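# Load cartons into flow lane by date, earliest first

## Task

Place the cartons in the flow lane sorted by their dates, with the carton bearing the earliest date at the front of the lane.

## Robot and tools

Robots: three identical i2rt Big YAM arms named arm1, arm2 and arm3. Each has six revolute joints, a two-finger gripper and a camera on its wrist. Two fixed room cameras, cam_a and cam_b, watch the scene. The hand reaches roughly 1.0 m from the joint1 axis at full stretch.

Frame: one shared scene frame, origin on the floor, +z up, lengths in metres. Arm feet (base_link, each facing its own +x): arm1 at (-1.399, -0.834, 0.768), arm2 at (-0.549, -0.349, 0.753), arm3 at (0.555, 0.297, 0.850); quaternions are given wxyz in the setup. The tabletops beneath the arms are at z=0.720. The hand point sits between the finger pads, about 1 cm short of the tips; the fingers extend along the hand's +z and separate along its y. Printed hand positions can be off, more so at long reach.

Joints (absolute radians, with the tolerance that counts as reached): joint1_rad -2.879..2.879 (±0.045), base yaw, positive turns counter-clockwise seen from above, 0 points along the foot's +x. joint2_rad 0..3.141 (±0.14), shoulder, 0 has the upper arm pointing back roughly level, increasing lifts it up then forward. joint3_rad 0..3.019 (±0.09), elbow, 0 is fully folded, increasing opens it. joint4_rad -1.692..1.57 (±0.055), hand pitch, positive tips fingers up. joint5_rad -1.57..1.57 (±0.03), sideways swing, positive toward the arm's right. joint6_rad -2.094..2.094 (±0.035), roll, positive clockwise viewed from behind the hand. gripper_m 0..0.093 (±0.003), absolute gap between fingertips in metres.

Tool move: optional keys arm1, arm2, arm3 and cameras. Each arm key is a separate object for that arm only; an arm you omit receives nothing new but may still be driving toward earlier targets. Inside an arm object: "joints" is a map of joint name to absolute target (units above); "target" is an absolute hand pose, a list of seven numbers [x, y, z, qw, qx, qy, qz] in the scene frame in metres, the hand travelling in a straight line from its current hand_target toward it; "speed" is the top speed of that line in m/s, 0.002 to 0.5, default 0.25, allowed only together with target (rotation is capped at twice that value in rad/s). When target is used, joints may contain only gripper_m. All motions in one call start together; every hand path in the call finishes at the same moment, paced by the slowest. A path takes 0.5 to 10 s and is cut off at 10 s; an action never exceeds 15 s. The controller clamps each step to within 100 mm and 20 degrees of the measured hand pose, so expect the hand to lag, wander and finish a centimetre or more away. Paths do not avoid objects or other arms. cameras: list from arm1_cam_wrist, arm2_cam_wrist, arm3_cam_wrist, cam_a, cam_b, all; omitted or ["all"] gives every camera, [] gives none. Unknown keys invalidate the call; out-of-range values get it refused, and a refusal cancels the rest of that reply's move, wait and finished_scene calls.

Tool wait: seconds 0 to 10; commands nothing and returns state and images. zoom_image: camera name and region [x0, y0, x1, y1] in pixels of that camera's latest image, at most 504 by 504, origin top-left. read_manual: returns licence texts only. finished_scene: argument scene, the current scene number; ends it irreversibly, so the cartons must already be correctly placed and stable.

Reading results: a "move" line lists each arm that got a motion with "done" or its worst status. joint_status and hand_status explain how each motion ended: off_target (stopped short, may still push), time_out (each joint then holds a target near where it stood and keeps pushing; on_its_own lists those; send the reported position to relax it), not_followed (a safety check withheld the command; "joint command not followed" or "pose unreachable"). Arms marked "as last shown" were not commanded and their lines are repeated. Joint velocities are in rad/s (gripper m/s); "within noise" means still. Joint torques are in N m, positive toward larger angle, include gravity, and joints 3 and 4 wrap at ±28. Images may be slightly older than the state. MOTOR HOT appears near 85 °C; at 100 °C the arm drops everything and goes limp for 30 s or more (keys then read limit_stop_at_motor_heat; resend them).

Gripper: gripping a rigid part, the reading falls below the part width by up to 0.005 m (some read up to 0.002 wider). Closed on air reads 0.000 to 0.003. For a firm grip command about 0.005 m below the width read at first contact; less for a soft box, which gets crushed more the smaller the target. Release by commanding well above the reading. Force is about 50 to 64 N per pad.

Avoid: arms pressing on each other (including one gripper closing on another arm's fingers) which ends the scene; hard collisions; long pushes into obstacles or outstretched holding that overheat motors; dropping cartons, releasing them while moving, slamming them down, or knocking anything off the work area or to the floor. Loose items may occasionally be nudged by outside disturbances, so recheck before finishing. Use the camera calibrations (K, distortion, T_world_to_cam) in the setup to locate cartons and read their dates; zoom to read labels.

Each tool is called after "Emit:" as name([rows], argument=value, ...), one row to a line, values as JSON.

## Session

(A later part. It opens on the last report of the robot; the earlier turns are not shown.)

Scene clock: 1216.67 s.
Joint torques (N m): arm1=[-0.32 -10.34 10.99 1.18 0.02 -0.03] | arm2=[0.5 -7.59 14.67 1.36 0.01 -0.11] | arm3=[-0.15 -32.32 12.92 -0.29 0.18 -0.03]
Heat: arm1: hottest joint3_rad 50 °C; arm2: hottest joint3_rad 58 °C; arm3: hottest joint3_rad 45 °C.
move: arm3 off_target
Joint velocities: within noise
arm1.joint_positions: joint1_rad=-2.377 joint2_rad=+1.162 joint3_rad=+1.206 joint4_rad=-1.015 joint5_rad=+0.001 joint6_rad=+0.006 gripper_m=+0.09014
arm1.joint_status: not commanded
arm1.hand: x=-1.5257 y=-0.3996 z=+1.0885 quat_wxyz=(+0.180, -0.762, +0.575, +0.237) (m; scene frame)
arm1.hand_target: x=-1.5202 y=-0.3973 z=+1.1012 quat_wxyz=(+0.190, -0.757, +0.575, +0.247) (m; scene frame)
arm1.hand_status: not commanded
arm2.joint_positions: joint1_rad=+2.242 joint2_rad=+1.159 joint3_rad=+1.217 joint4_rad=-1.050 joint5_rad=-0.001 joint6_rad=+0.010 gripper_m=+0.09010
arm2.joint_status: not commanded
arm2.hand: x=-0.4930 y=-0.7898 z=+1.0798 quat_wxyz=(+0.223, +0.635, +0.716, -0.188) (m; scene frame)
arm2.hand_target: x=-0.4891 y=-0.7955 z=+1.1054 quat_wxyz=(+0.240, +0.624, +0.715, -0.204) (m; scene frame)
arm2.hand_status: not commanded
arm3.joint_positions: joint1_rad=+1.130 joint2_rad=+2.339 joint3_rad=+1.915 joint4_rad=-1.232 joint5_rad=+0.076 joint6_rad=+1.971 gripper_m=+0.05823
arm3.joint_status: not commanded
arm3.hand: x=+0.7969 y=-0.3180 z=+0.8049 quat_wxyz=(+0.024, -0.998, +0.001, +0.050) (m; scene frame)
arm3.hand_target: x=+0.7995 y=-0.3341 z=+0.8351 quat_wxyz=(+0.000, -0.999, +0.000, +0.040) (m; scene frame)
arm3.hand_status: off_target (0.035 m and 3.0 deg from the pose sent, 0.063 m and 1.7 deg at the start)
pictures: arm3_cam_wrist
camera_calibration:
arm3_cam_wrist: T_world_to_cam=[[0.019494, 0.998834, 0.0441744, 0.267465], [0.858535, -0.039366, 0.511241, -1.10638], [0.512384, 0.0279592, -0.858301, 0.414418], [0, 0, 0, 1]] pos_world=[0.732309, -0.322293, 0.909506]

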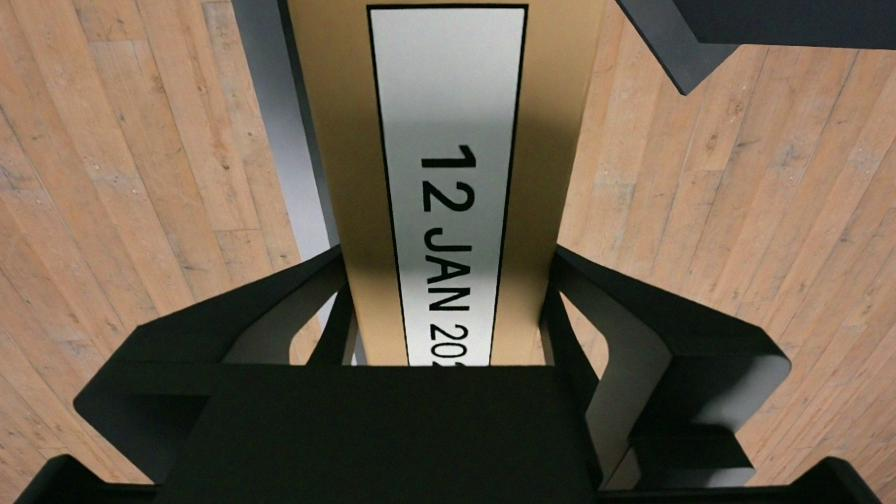

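Emit:
move(arm3={"target": [0.80, -0.337, 0.80, 0, 0.9992, 0, -0.0401], "speed": 0.1}, cameras=["arm3_cam_wrist"])

Scene clock: 1219.20 s.
Joint torques (N m): arm1=[-0.32 -10.23 10.99 1.17 0.02 -0.04] | arm2=[0.44 -7.53 14.69 1.36 0.01 -0.11] | arm3=[-0.44 -28.04 12.07 0.4 0.2 -0.02]
Heat: arm1: hottest joint3_rad 50 °C; arm2: hottest joint3_rad 58 °C; arm3: hottest joint3_rad 46 °C.
move: arm3 off_target
Joint velocities: within noise
arm1, arm2: as last shown
arm3.joint_positions: joint1_rad=+1.130 joint2_rad=+2.343 joint3_rad=+1.915 joint4_rad=-1.192 joint5_rad=+0.076 joint6_rad=+1.969 gripper_m=+0.05823
arm3.joint_status: not commanded
arm3.hand: x=+0.8003 y=-0.3263 z=+0.8013 quat_wxyz=(+0.008, -0.999, +0.001, +0.043) (m; scene frame)
arm3.hand_target: x=+0.7998 y=-0.3368 z=+0.8001 quat_wxyz=(+0.000, -0.999, +0.000, +0.040) (m; scene frame)
arm3.hand_status: off_target (0.011 m and 1.0 deg from the pose sent, 0.020 m and 3.0 deg at the start)
pictures: arm3_cam_wrist
camera_calibration:
arm3_cam_wrist: T_world_to_cam=[[0.0173271, 0.999775, 0.0122485, 0.303404], [0.851581, -0.0211759, 0.523795, -1.10634], [0.523937, 0.00135467, -0.851756, 0.386644], [0, 0, 0, 1]] pos_world=[0.734306, -0.327287, 0.905107]

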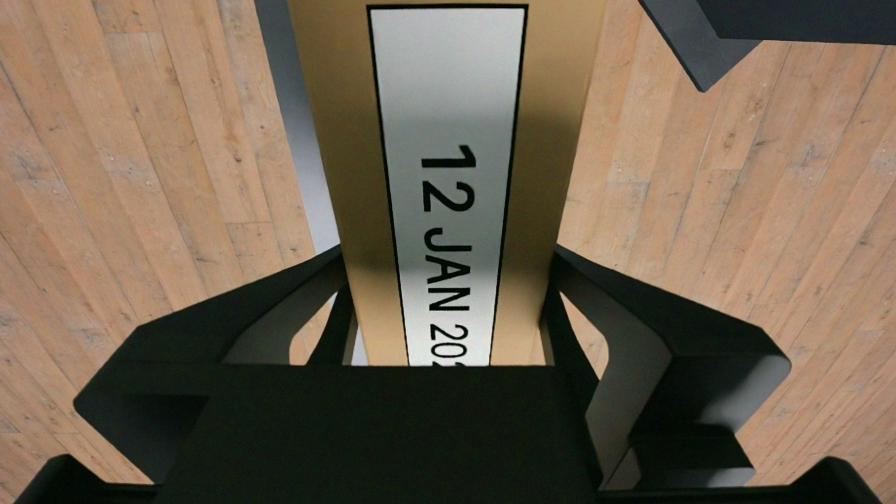

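Emit:
move(arm3={"target": [0.80, -0.337, 0.757, 0, 0.9992, 0, -0.0401], "speed": 0.08}, cameras=["arm3_cam_wrist"])

Scene clock: 1221.80 s.
Joint torques (N m): arm1=[-0.26 -10.29 10.99 1.18 0.02 -0.03] | arm2=[0.44 -7.53 14.68 1.36 0.01 -0.11] | arm3=[-0.26 -27.05 10.45 0.54 0.25 0]
Heat: arm1: hottest joint3_rad 50 °C; arm2: hottest joint3_rad 58 °C; arm3: hottest joint3_rad 46 °C.
move: arm3 off_target
Joint velocities: within noise
arm1, arm2: as last shown
arm3.joint_positions: joint1_rad=+1.130 joint2_rad=+2.381 joint3_rad=+1.915 joint4_rad=-1.121 joint5_rad=+0.074 joint6_rad=+1.968 gripper_m=+0.05823
arm3.joint_status: not commanded
arm3.hand: x=+0.8045 y=-0.3353 z=+0.7758 quat_wxyz=(-0.007, -0.999, +0.000, +0.036) (m; scene frame)
arm3.hand_target: x=+0.7997 y=-0.3365 z=+0.7574 quat_wxyz=(+0.000, -0.999, +0.000, +0.040) (m; scene frame)
arm3.hand_status: off_target (0.019 m and 0.9 deg from the pose sent, 0.046 m and 1.0 deg at the start)
pictures: arm3_cam_wrist
camera_calibration:
arm3_cam_wrist: T_world_to_cam=[[0.0159958, 0.999731, -0.016801, 0.336365], [0.844233, -0.00450081, 0.535957, -1.0946], [0.535737, -0.022757, -0.844078, 0.339186], [0, 0, 0, 1]] pos_world=[0.737004, -0.333482, 0.87861]

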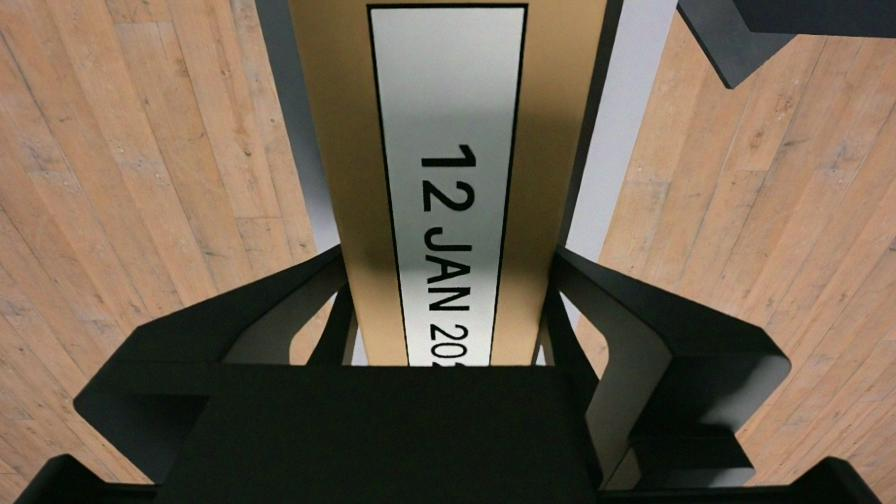

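Emit:
move(arm3={"joints": {"gripper_m": 0.085}}, cameras=["arm3_cam_wrist"])

Emit:
move(arm3={"target": [0.80, -0.333, 0.86, 0, 0.9992, 0, -0.0401], "speed": 0.25}, cameras=["arm3_cam_wrist"])

Scene clock: 1226.67 s.
Joint torques (N m): arm1=[-0.32 -10.34 10.99 1.18 0.02 -0.04] | arm2=[0.5 -7.59 14.68 1.36 0.01 -0.11] | arm3=[-0.44 -26.81 10.47 0.49 0.24 -0.01]
Heat: arm1: hottest joint3_rad 50 °C; arm2: hottest joint3_rad 59 °C; arm3: hottest joint3_rad 46 °C.
move: arm3 done
Joint velocities: within noise
arm1, arm2: as last shown
arm3.joint_positions: joint1_rad=+1.130 joint2_rad=+2.381 joint3_rad=+1.915 joint4_rad=-1.121 joint5_rad=+0.074 joint6_rad=+1.968 gripper_m=+0.08483
arm3.joint_status: all done
arm3.hand: x=+0.8045 y=-0.3353 z=+0.7758 quat_wxyz=(-0.007, -0.999, +0.000, +0.036) (m; scene frame)
arm3.hand_target: x=+0.7997 y=-0.3365 z=+0.7574 quat_wxyz=(+0.000, -0.999, +0.000, +0.040) (m; scene frame)
arm3.hand_status: not commanded
pictures: arm3_cam_wrist
camera_calibration:
arm3_cam_wrist: T_world_to_cam=[[0.0159958, 0.999731, -0.016801, 0.336365], [0.844233, -0.00450081, 0.535957, -1.0946], [0.535737, -0.022757, -0.844078, 0.339186], [0, 0, 0, 1]] pos_world=[0.737004, -0.333482, 0.87861]

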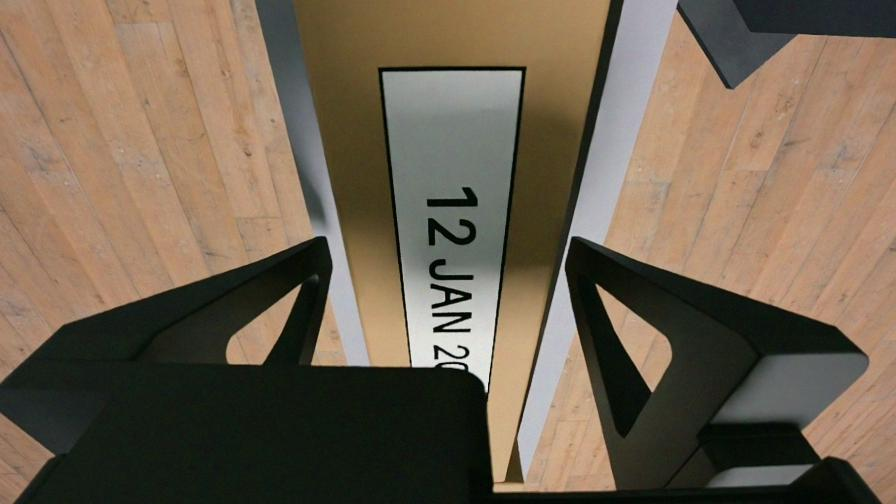

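Scene clock: 1228.00 s.
Joint torques (N m): arm1=[-0.32 -10.23 10.97 1.18 0.01 -0.03] | arm2=[0.5 -7.53 14.68 1.36 0.01 -0.11] | arm3=[-0.21 -28.04 13.34 -0.12 0.22 0.03]
Heat: arm1: hottest joint3_rad 50 °C; arm2: hottest joint3_rad 59 °C; arm3: hottest joint3_rad 46 °C.
move: arm3 off_target
Joint velocities: within noise
arm1, arm2: as last shown
arm3.joint_positions: joint1_rad=+1.130 joint2_rad=+2.269 joint3_rad=+1.931 joint4_rad=-1.278 joint5_rad=+0.074 joint6_rad=+1.968 gripper_m=+0.08494
arm3.joint_status: not commanded
arm3.hand: x=+0.7990 y=-0.3227 z=+0.8555 quat_wxyz=(+0.007, -0.999, +0.000, +0.042) (m; scene frame)
arm3.hand_target: x=+0.7997 y=-0.3327 z=+0.8600 quat_wxyz=(+0.000, -0.999, +0.000, +0.040) (m; scene frame)
arm3.hand_status: off_target (0.011 m and 0.8 deg from the pose sent, 0.084 m and 0.9 deg at the start)
pictures: arm3_cam_wrist
camera_calibration:
arm3_cam_wrist: T_world_to_cam=[[0.0158764, 0.999826, 0.00980687, 0.30249], [0.850136, -0.0186611, 0.526232, -1.13365], [0.526323, -0.000017517, -0.850284, 0.429871], [0, 0, 0, 1]] pos_world=[0.732705, -0.323585, 0.95911]

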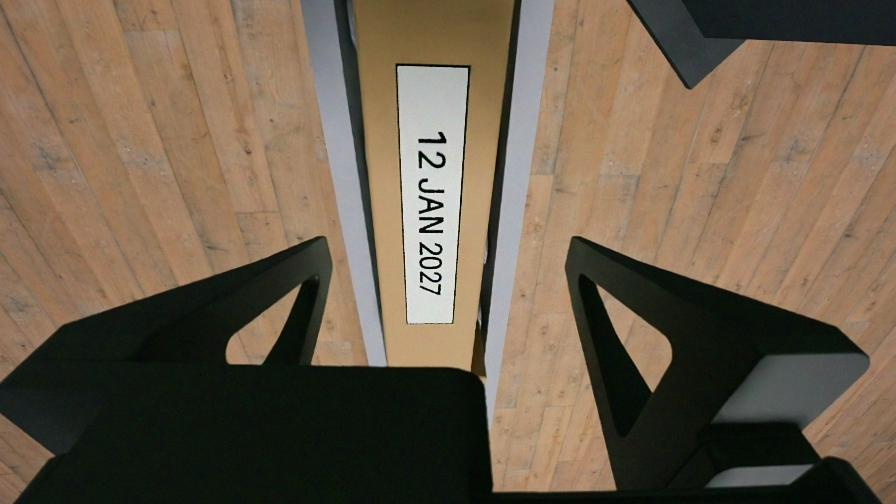

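Emit:
move(arm1={"target": [-1.543, -0.382, 0.86, 0, -0.3746, 0.9272, 0], "speed": 0.5}, arm2={"target": [-0.467, -0.826, 0.92, 0, 0.4772, 0.8788, 0], "speed": 0.5}, arm3={"joints": {"joint1_rad": -0.304, "joint2_rad": 0.688, "joint3_rad": 0.866, "joint4_rad": -0.789, "joint5_rad": 0, "joint6_rad": 0, "gripper_m": 0.09}}, cameras=[])

Emit:
move(arm1={"target": [-1.543, -0.382, 0.79, 0, -0.3746, 0.9272, 0], "speed": 0.25}, arm2={"target": [-0.467, -0.826, 0.85, 0, 0.4772, 0.8788, 0], "speed": 0.25}, cameras=[])

Emit:
move(arm1={"target": [-1.543, -0.382, 0.95, 0, -0.3746, 0.9272, 0], "speed": 0.3}, arm2={"target": [-0.467, -0.826, 0.95, 0, 0.4772, 0.8788, 0], "speed": 0.3}, cameras=[])

Emit:
move(arm2={"joints": {"joint1_rad": 1.74, "joint2_rad": 0.869, "joint3_rad": 0.977, "joint4_rad": -1.051, "joint5_rad": 0, "joint6_rad": 0}}, cameras=["arm2_cam_wrist"])

Scene clock: 1245.20 s.
Joint torques (N m): arm1=[0.21 -15.44 11.11 -0.7 0.12 0.12] | arm2=[0.62 -12.45 13.9 -0.16 0.01 -0.11] | arm3=[-0.79 -3.43 12.05 2.04 -0.07 -0.02]
Heat: arm1: hottest joint3_rad 50 °C; arm2: hottest joint3_rad 60 °C; arm3: hottest joint3_rad 47 °C.
move: arm1 off_target; arm2 off_target; arm3 done
Joint velocities: within noise
arm1.joint_positions: joint1_rad=-2.345 joint2_rad=+1.680 joint3_rad=+1.191 joint4_rad=-1.123 joint5_rad=-0.003 joint6_rad=+1.101 gripper_m=+0.09014
arm1.joint_status: not commanded
arm1.hand: x=-1.5408 y=-0.3991 z=+0.8443 quat_wxyz=(-0.001, -0.382, +0.924, -0.018) (m; scene frame)
arm1.hand_target: x=-1.5427 y=-0.3827 z=+0.8602 quat_wxyz=(+0.000, -0.375, +0.927, +0.000) (m; scene frame)
arm1.hand_status: off_target (0.023 m and 2.3 deg from the pose sent, 0.230 m and 70.1 deg at the start)
arm2.joint_positions: joint1_rad=+2.275 joint2_rad=+1.636 joint3_rad=+1.337 joint4_rad=-1.320 joint5_rad=+0.005 joint6_rad=-0.389 gripper_m=+0.09010
arm2.joint_status: not commanded
arm2.hand: x=-0.4745 y=-0.8088 z=+0.9052 quat_wxyz=(-0.010, +0.487, +0.873, +0.014) (m; scene frame)
arm2.hand_target: x=-0.4671 y=-0.8251 z=+0.9202 quat_wxyz=(+0.000, +0.477, +0.879, +0.000) (m; scene frame)
arm2.hand_status: off_target (0.024 m and 2.3 deg from the pose sent, 0.166 m and 42.6 deg at the start)
arm3.joint_positions: joint1_rad=-0.293 joint2_rad=+0.687 joint3_rad=+0.871 joint4_rad=-0.797 joint5_rad=+0.003 joint6_rad=+0.008 gripper_m=+0.08992
arm3.joint_status: all done
arm3.hand: x=+0.2548 y=+0.1178 z=+1.2011 quat_wxyz=(-0.124, -0.857, -0.234, +0.443) (m; scene frame)
arm3.hand_target: x=+0.2523 y=+0.1203 z=+1.1995 quat_wxyz=(-0.122, -0.856, -0.233, +0.445) (m; scene frame)
arm3.hand_status: not commanded
pictures: none
No camera images: "cameras" was empty.

Scene clock: 1246.40 s.
Joint torques (N m): arm1=[0.26 -15.62 7.51 0.46 0.12 0.14] | arm2=[0.5 -13.04 8.66 0.75 0.02 -0.12] | arm3=[-0.67 -3.25 12.12 2 -0.07 -0.02]
Heat: arm1: hottest joint3_rad 50 °C; arm2: hottest joint3_rad 60 °C; arm3: hottest joint3_rad 47 °C.
move: arm1 done; arm2 done
Joint velocities: within noise
arm1.joint_positions: joint1_rad=-2.345 joint2_rad=+1.774 joint3_rad=+1.145 joint4_rad=-0.968 joint5_rad=-0.003 joint6_rad=+1.102 gripper_m=+0.09014
arm1.joint_status: not commanded
arm1.hand: x=-1.5436 y=-0.3897 z=+0.7869 quat_wxyz=(+0.000, -0.382, +0.924, -0.011) (m; scene frame)
arm1.hand_target: x=-1.5429 y=-0.3821 z=+0.7902 quat_wxyz=(+0.000, -0.375, +0.927, +0.000) (m; scene frame)
arm1.hand_status: done (0.008 m and 1.5 deg from the pose sent, 0.057 m and 2.3 deg at the start)
arm2.joint_positions: joint1_rad=+2.275 joint2_rad=+1.697 joint3_rad=+1.285 joint4_rad=-1.163 joint5_rad=+0.005 joint6_rad=-0.391 gripper_m=+0.09010
arm2.joint_status: not commanded
arm2.hand: x=-0.4710 y=-0.8275 z=+0.8584 quat_wxyz=(+0.004, +0.486, +0.874, -0.003) (m; scene frame)
arm2.hand_target: x=-0.4671 y=-0.8258 z=+0.8500 quat_wxyz=(+0.000, +0.477, +0.879, +0.000) (m; scene frame)
arm2.hand_status: done (0.009 m and 1.3 deg from the pose sent, 0.058 m and 2.3 deg at the start)
arm3: as last shown
pictures: none
No camera images: "cameras" was empty.

Scene clock: 1247.83 s.
Joint torques (N m): arm1=[0.15 -14.1 11.95 -0.28 0.12 0.12] | arm2=[0.67 -11.58 13.74 -0.18 0.01 -0.1] | arm3=[-0.73 -3.49 12.05 1.96 -0.06 -0.03]
Heat: arm1: hottest joint3_rad 50 °C; arm2: hottest joint3_rad 60 °C; arm3: hottest joint3_rad 47 °C.
move: arm1 off_target; arm2 off_target
Joint velocities: within noise
arm1.joint_positions: joint1_rad=-2.345 joint2_rad=+1.593 joint3_rad=+1.347 joint4_rad=-1.353 joint5_rad=-0.003 joint6_rad=+1.103 gripper_m=+0.09014
arm1.joint_status: not commanded
arm1.hand: x=-1.5422 y=-0.3958 z=+0.9384 quat_wxyz=(-0.001, -0.382, +0.924, -0.012) (m; scene frame)
arm1.hand_target: x=-1.5428 y=-0.3824 z=+0.9502 quat_wxyz=(+0.000, -0.374, +0.927, +0.001) (m; scene frame)
arm1.hand_status: off_target (0.018 m and 1.6 deg from the pose sent, 0.163 m and 1.5 deg at the start)
arm2.joint_positions: joint1_rad=+2.275 joint2_rad=+1.617 joint3_rad=+1.403 joint4_rad=-1.396 joint5_rad=+0.005 joint6_rad=-0.391 gripper_m=+0.09010
arm2.joint_status: not commanded
arm2.hand: x=-0.4743 y=-0.8115 z=+0.9381 quat_wxyz=(-0.007, +0.486, +0.874, +0.011) (m; scene frame)
arm2.hand_target: x=-0.4671 y=-0.8253 z=+0.9499 quat_wxyz=(+0.000, +0.477, +0.879, +0.000) (m; scene frame)
arm2.hand_status: off_target (0.020 m and 1.9 deg from the pose sent, 0.092 m and 1.3 deg at the start)
arm3: as last shown
pictures: none
No camera images: "cameras" was empty.

Scene clock: 1249.47 s.
Joint torques (N m): arm1=[0.21 -13.98 11.96 -0.25 0.12 0.12] | arm2=[-0.85 -1.96 10.06 2.07 -0.11 0.09] | arm3=[-0.79 -3.25 12.12 2.02 -0.08 -0.02]
Heat: arm1: hottest joint3_rad 50 °C; arm2: hottest joint3_rad 60 °C; arm3: hottest joint3_rad 47 °C.
move: arm2 done
Joint velocities: within noise
arm1, arm3: as last shown
arm1.hand: x=-1.5422 y=-0.3959 z=+0.9384 quat_wxyz=(-0.001, -0.382, +0.924, -0.012) (m; scene frame)
arm2.joint_positions: joint1_rad=+1.751 joint2_rad=+0.863 joint3_rad=+0.992 joint4_rad=-1.064 joint5_rad=+0.002 joint6_rad=-0.010 gripper_m=+0.09010
arm2.joint_status: all done
arm2.hand: x=-0.6760 y=-0.6748 z=+1.0691 quat_wxyz=(+0.183, +0.778, +0.543, -0.258) (m; scene frame)
arm2.hand_target: x=-0.6797 y=-0.6748 z=+1.0614 quat_wxyz=(+0.181, +0.785, +0.535, -0.254) (m; scene frame)
arm2.hand_status: not commanded
pictures: arm2_cam_wrist
camera_calibration:
arm2_cam_wrist: T_world_to_cam=[[-0.937346, 0.348299, 0.00839405, -0.409607], [0.347679, 0.936684, -0.041744, 0.919716], [-0.022402, -0.0362101, -0.999093, 1.15145], [0, 0, 0, 1]] pos_world=[-0.677914, -0.677124, 1.19223]

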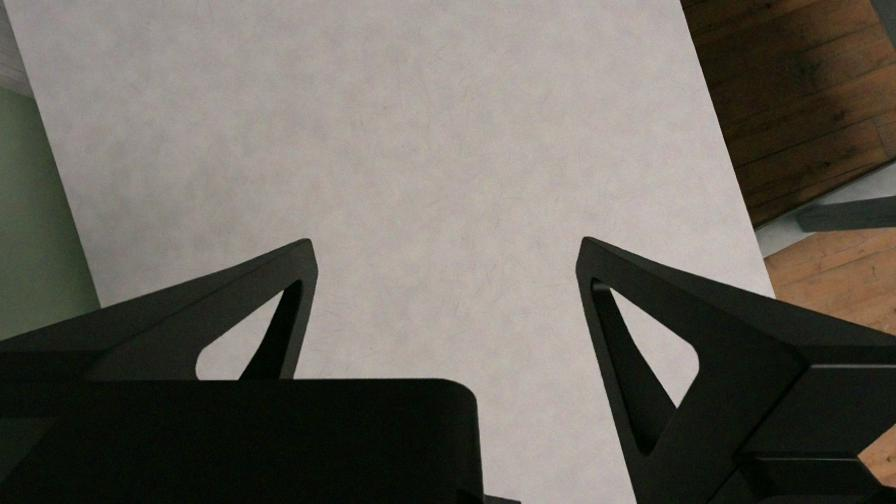

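Emit:
move(arm2={"joints": {"joint1_rad": -1.553, "joint2_rad": 1.339, "joint3_rad": 1.203, "joint4_rad": -1.435, "joint5_rad": 0, "joint6_rad": 1.048}}, cameras=[])

Emit:
move(arm2={"target": [0.02, 0.003, 0.83, 0, 0, 1, 0], "speed": 0.4}, arm1={"joints": {"joint1_rad": 2.494, "joint2_rad": 1.984, "joint3_rad": 1.927, "joint4_rad": -1.513, "joint5_rad": 0, "joint6_rad": 0}}, cameras=[])

Emit:
move(arm2={"target": [0.02, 0.003, 0.775, 0, 0, 1, 0], "speed": 0.08}, arm1={"target": [-0.84, -0.571, 0.81, 0, 0.219, -0.9757, 0], "speed": 0.25}, cameras=[])

Emit:
move(arm2={"target": [-0.36, -0.02, 0.97, 0, 0, 1, 0], "speed": 0.5}, arm3={"target": [0.02, 0, 0.90, 0, 1, 0, 0], "speed": 0.5}, cameras=[])

Emit:
move(arm1={"target": [-0.83, -0.565, 0.93, 0, 0.219, -0.9757, 0], "speed": 0.3}, arm3={"target": [0.015, -0.007, 0.785, 0, 1, 0, 0], "speed": 0.2}, cameras=[])

Emit:
move(arm1={"joints": {"joint1_rad": 1.0, "joint2_rad": 1.0, "joint3_rad": 1.3, "joint4_rad": -1.4, "joint5_rad": 0, "joint6_rad": 0}}, cameras=[])

Emit:
move(arm2={"joints": {"joint1_rad": 1.171, "joint2_rad": 1.351, "joint3_rad": 1.026, "joint4_rad": -1.246, "joint5_rad": 0, "joint6_rad": 0.183}}, arm3={"target": [0.12, -0.01, 0.92, 0, 1, 0, 0], "speed": 0.4}, cameras=["arm2_cam_wrist"])

Scene clock: 1262.33 s.
Joint torques (N m): arm1=[0.15 -14.04 11.95 -0.25 0.12 0.12] | arm2=[-0.62 -9.35 12.57 -0.23 0.04 0.09] | arm3=[-0.85 -3.37 12.04 1.96 -0.06 -0.01]
Heat: arm1: hottest joint3_rad 50 °C; arm2: hottest joint3_rad 59 °C; arm3: hottest joint3_rad 48 °C.
move: arm2 done
Joint velocities: within noise
arm1, arm3: as last shown
arm1.hand: x=-1.5421 y=-0.3960 z=+0.9384 quat_wxyz=(-0.001, -0.382, +0.924, -0.012) (m; scene frame)
arm1.hand_target: x=-1.5427 y=-0.3825 z=+0.9502 quat_wxyz=(+0.000, -0.374, +0.927, +0.000) (m; scene frame)
arm2.joint_positions: joint1_rad=-1.547 joint2_rad=+1.344 joint3_rad=+1.168 joint4_rad=-1.425 joint5_rad=+0.001 joint6_rad=+1.038 gripper_m=+0.09010
arm2.joint_status: all done
arm2.hand: x=-0.3671 y=-0.0239 z=+0.9533 quat_wxyz=(+0.003, +0.009, -1.000, +0.019) (m; scene frame)
arm2.hand_target: x=-0.3611 y=-0.0180 z=+0.9680 quat_wxyz=(-0.005, +0.000, -1.000, +0.006) (m; scene frame)
arm2.hand_status: not commanded
pictures: none
No camera images: "cameras" was empty.

Scene clock: 1265.47 s.
Joint torques (N m): arm1=[-0.32 -23.82 9.36 -0.25 0.12 -0.03] | arm2=[0.03 -19.14 14.11 -0.14 -0.06 -0.11] | arm3=[-0.62 -3.19 12.1 1.99 -0.06 -0.04]
Heat: arm1: hottest joint3_rad 49 °C; arm2: hottest joint3_rad 60 °C; arm3: hottest joint3_rad 48 °C.
move: arm1 done; arm2 off_target
Joint velocities: within noise
arm1.joint_positions: joint1_rad=+2.503 joint2_rad=+2.005 joint3_rad=+1.920 joint4_rad=-1.504 joint5_rad=-0.001 joint6_rad=+0.006 gripper_m=+0.09014
arm1.joint_status: all done
arm1.hand: x=-0.8420 y=-0.5651 z=+0.9375 quat_wxyz=(+0.007, +0.221, -0.975, -0.001) (m; scene frame)
arm1.hand_target: x=-0.8406 y=-0.5710 z=+0.9526 quat_wxyz=(-0.002, +0.219, -0.976, -0.002) (m; scene frame)
arm1.hand_status: not commanded
arm2.joint_positions: joint1_rad=-2.057 joint2_rad=+2.155 joint3_rad=+1.916 joint4_rad=-1.352 joint5_rad=-0.013 joint6_rad=+0.561 gripper_m=+0.09010
arm2.joint_status: not commanded
arm2.hand: x=+0.0082 y=-0.0078 z=+0.8269 quat_wxyz=(+0.007, -0.008, -1.000, +0.006) (m; scene frame)
arm2.hand_target: x=+0.0193 y=+0.0026 z=+0.8300 quat_wxyz=(-0.001, +0.000, -1.000, +0.000) (m; scene frame)
arm2.hand_status: off_target (0.016 m and 1.4 deg from the pose sent, 0.407 m and 2.4 deg at the start; pose on its path clipped on 9 of 94 steps)
arm3: as last shown
pictures: none
No camera images: "cameras" was empty.

Scene clock: 1267.00 s.
Joint torques (N m): arm1=[0.26 -21.89 8.79 0.46 0.15 -0.03] | arm2=[0.09 -19.55 8.58 0.75 -0.06 -0.11] | arm3=[-0.67 -3.31 12.07 1.98 -0.05 -0.03]
Heat: arm1: hottest joint3_rad 49 °C; arm2: hottest joint3_rad 60 °C; arm3: hottest joint3_rad 48 °C.
move: arm1 done; arm2 off_target
Joint velocities: within noise
arm1.joint_positions: joint1_rad=+2.503 joint2_rad=+2.078 joint3_rad=+1.681 joint4_rad=-1.201 joint5_rad=+0.002 joint6_rad=+0.006 gripper_m=+0.09014
arm1.joint_status: not commanded
arm1.hand: x=-0.8487 y=-0.5685 z=+0.8056 quat_wxyz=(+0.011, +0.221, -0.975, +0.002) (m; scene frame)
arm1.hand_target: x=-0.8402 y=-0.5710 z=+0.8100 quat_wxyz=(+0.000, +0.219, -0.976, +0.000) (m; scene frame)
arm1.hand_status: done (0.010 m and 1.3 deg from the pose sent, 0.128 m and 0.9 deg at the start)
arm2.joint_positions: joint1_rad=-2.057 joint2_rad=+2.201 joint3_rad=+1.916 joint4_rad=-1.257 joint5_rad=-0.013 joint6_rad=+0.561 gripper_m=+0.09010
arm2.joint_status: not commanded
arm2.hand: x=+0.0255 y=+0.0023 z=+0.7974 quat_wxyz=(-0.013, -0.007, -1.000, -0.007) (m; scene frame)
arm2.hand_target: x=+0.0196 y=+0.0026 z=+0.7754 quat_wxyz=(+0.000, +0.000, -1.000, +0.000) (m; scene frame)
arm2.hand_status: off_target (0.023 m and 1.9 deg from the pose sent, 0.054 m and 1.4 deg at the start)
arm3: as last shown
pictures: none
No camera images: "cameras" was empty.

Scene clock: 1269.30 s.
Joint torques (N m): arm1=[0.26 -22.24 8.73 0.44 0.15 -0.03] | arm2=[0.38 -8.12 8.9 -0.03 0.12 0.12] | arm3=[-0.56 -23.36 14.01 0.01 -0.01 0.15]
Heat: arm1: hottest joint3_rad 49 °C; arm2: hottest joint3_rad 60 °C; arm3: hottest joint3_rad 48 °C.
move: arm2 off_target; arm3 off_target
Joint velocities: within noise
arm1: as last shown
arm2.joint_positions: joint1_rad=-1.573 joint2_rad=+1.322 joint3_rad=+1.217 joint4_rad=-1.427 joint5_rad=-0.015 joint6_rad=+1.026 gripper_m=+0.09010
arm2.joint_status: not commanded
arm2.hand: x=-0.3548 y=-0.0166 z=+0.9795 quat_wxyz=(-0.008, +0.002, -1.000, -0.014) (m; scene frame)
arm2.hand_target: x=-0.3600 y=-0.0201 z=+0.9703 quat_wxyz=(+0.000, +0.000, -1.000, +0.000) (m; scene frame)
arm2.hand_status: off_target (0.011 m and 1.9 deg from the pose sent, 0.423 m and 1.9 deg at the start)
arm3.joint_positions: joint1_rad=-0.319 joint2_rad=+2.022 joint3_rad=+1.627 joint4_rad=-1.186 joint5_rad=+0.003 joint6_rad=+0.500 gripper_m=+0.08992
arm3.joint_status: not commanded
arm3.hand: x=+0.0341 y=+0.0024 z=+0.8979 quat_wxyz=(+0.004, -1.000, -0.009, -0.004) (m; scene frame)
arm3.hand_target: x=+0.0204 y=+0.0004 z=+0.9000 quat_wxyz=(+0.000, -1.000, +0.000, +0.000) (m; scene frame)
arm3.hand_status: off_target (0.014 m and 1.2 deg from the pose sent, 0.400 m and 62.1 deg at the start)
pictures: none
No camera images: "cameras" was empty.

Scene clock: 1270.73 s.
Joint torques (N m): arm1=[0.44 -21.13 12.49 -0.24 0.13 0] | arm2=[0.44 -8.12 8.9 -0.05 0.12 0.09] | arm3=[-0.21 -24.88 10.28 0.69 -0.03 0.15]
Heat: arm1: hottest joint3_rad 49 °C; arm2: hottest joint3_rad 59 °C; arm3: hottest joint3_rad 48 °C.
move: arm1 off_target; arm3 done
Joint velocities: within noise
arm1.joint_positions: joint1_rad=+2.503 joint2_rad=+2.014 joint3_rad=+1.887 joint4_rad=-1.473 joint5_rad=+0.003 joint6_rad=+0.006 gripper_m=+0.09014
arm1.joint_status: not commanded
arm1.hand: x=-0.8432 y=-0.5664 z=+0.9194 quat_wxyz=(+0.013, +0.221, -0.975, +0.002) (m; scene frame)
arm1.hand_target: x=-0.8306 y=-0.5653 z=+0.9302 quat_wxyz=(-0.001, +0.219, -0.976, +0.000) (m; scene frame)
arm1.hand_status: off_target (0.017 m and 1.5 deg from the pose sent, 0.126 m and 1.3 deg at the start)
arm2: as last shown
arm3.joint_positions: joint1_rad=-0.319 joint2_rad=+2.190 joint3_rad=+1.604 joint4_rad=-0.988 joint5_rad=+0.003 joint6_rad=+0.506 gripper_m=+0.08992
arm3.joint_status: not commanded
arm3.hand: x=+0.0201 y=-0.0057 z=+0.7914 quat_wxyz=(+0.002, -1.000, -0.006, -0.001) (m; scene frame)
arm3.hand_target: x=+0.0152 y=-0.0068 z=+0.7850 quat_wxyz=(+0.000, -1.000, +0.000, +0.000) (m; scene frame)
arm3.hand_status: done (0.008 m and 0.7 deg from the pose sent, 0.115 m and 1.2 deg at the start)
pictures: none
No camera images: "cameras" was empty.

Scene clock: 1272.60 s.
Joint torques (N m): arm1=[-0.5 -5.6 9.91 0.81 -0.01 -0.03] | arm2=[0.5 -8.06 8.9 -0.05 0.12 0.09] | arm3=[-0.15 -25.05 10.37 0.69 -0.01 0.14]
Heat: arm1: hottest joint3_rad 49 °C; arm2: hottest joint3_rad 59 °C; arm3: hottest joint3_rad 47 °C.
move: arm1 done
Joint velocities: within noise
arm1.joint_positions: joint1_rad=+1.016 joint2_rad=+0.996 joint3_rad=+1.294 joint4_rad=-1.398 joint5_rad=+0.002 joint6_rad=+0.006 gripper_m=+0.09014
arm1.joint_status: all done
arm1.hand: x=-1.2219 y=-1.1372 z=+1.1447 quat_wxyz=(-0.202, -0.485, -0.843, +0.113) (m; scene frame)
arm1.hand_target: x=-1.2260 y=-1.1410 z=+1.1457 quat_wxyz=(-0.201, -0.489, -0.841, +0.114) (m; scene frame)
arm1.hand_status: not commanded
arm2, arm3: as last shown
arm2.hand_target: x=-0.3599 y=-0.0201 z=+0.9703 quat_wxyz=(+0.000, +0.000, -1.000, +0.000) (m; scene frame)
pictures: none
No camera images: "cameras" was empty.

Scene clock: 1274.97 s.
Joint torques (N m): arm1=[-0.5 -5.89 9.91 0.81 -0.01 -0.03] | arm2=[0.5 -8.76 8.57 0.21 0.02 -0.11] | arm3=[0.09 -19.72 9.87 0.1 0.1 0.15]
Heat: arm1: hottest joint3_rad 49 °C; arm2: hottest joint3_rad 59 °C; arm3: hottest joint3_rad 47 °C.
move: arm2 done; arm3 off_target
Joint velocities: within noise
arm1.joint_positions: joint1_rad=+1.016 joint2_rad=+0.996 joint3_rad=+1.294 joint4_rad=-1.398 joint5_rad=+0.001 joint6_rad=+0.006 gripper_m=+0.09014
arm1.joint_status: not commanded
arm1.hand: x=-1.2218 y=-1.1372 z=+1.1447 quat_wxyz=(-0.203, -0.485, -0.843, +0.113) (m; scene frame)
arm1.hand_target: x=-1.2259 y=-1.1410 z=+1.1457 quat_wxyz=(-0.201, -0.489, -0.841, +0.114) (m; scene frame)
arm1.hand_status: not commanded
arm2.joint_positions: joint1_rad=+1.164 joint2_rad=+1.351 joint3_rad=+1.040 joint4_rad=-1.243 joint5_rad=-0.001 joint6_rad=+0.193 gripper_m=+0.09010
arm2.joint_status: all done
arm2.hand: x=-0.8532 y=-0.5653 z=+0.9052 quat_wxyz=(+0.011, +0.977, +0.214, -0.004) (m; scene frame)
arm2.hand_target: x=-0.8469 y=-0.5639 z=+0.8999 quat_wxyz=(+0.007, +0.975, +0.222, +0.003) (m; scene frame)
arm2.hand_status: not commanded
arm3.joint_positions: joint1_rad=-0.219 joint2_rad=+1.809 joint3_rad=+1.399 joint4_rad=-1.124 joint5_rad=+0.001 joint6_rad=+0.609 gripper_m=+0.08992
arm3.joint_status: not commanded
arm3.hand: x=+0.1165 y=-0.0122 z=+0.9333 quat_wxyz=(-0.010, -1.000, -0.004, +0.014) (m; scene frame)
arm3.hand_target: x=+0.1201 y=-0.0099 z=+0.9202 quat_wxyz=(+0.000, -1.000, +0.000, +0.000) (m; scene frame)
arm3.hand_status: off_target (0.014 m and 2.0 deg from the pose sent, 0.163 m and 0.7 deg at the start)
pictures: arm2_cam_wrist
camera_calibration:
arm2_cam_wrist: T_world_to_cam=[[-0.422719, 0.906243, -0.0056115, 0.154788], [0.752926, 0.354637, 0.554377, 0.348992], [0.504391, 0.230121, -0.832247, 1.43666], [0, 0, 0, 1]] pos_world=[-0.921971, -0.594646, 1.00305]

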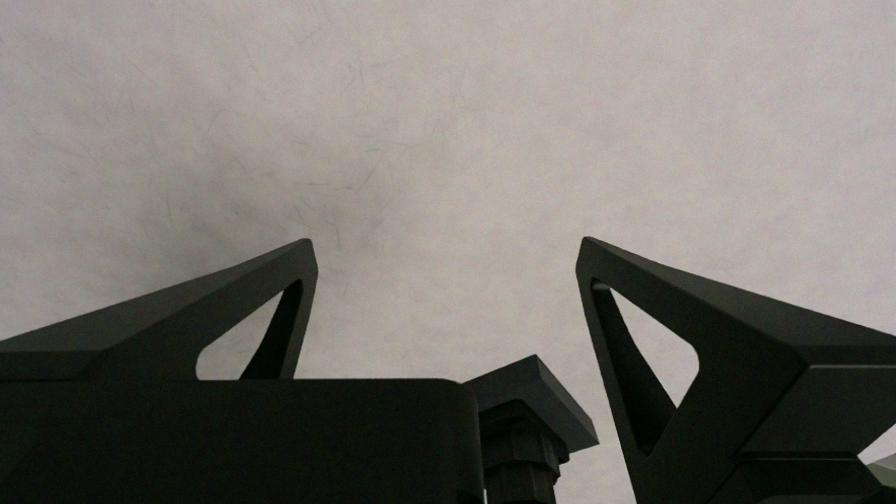

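Emit:
finished_scene(scene=1)

The scene is finished: the task was done.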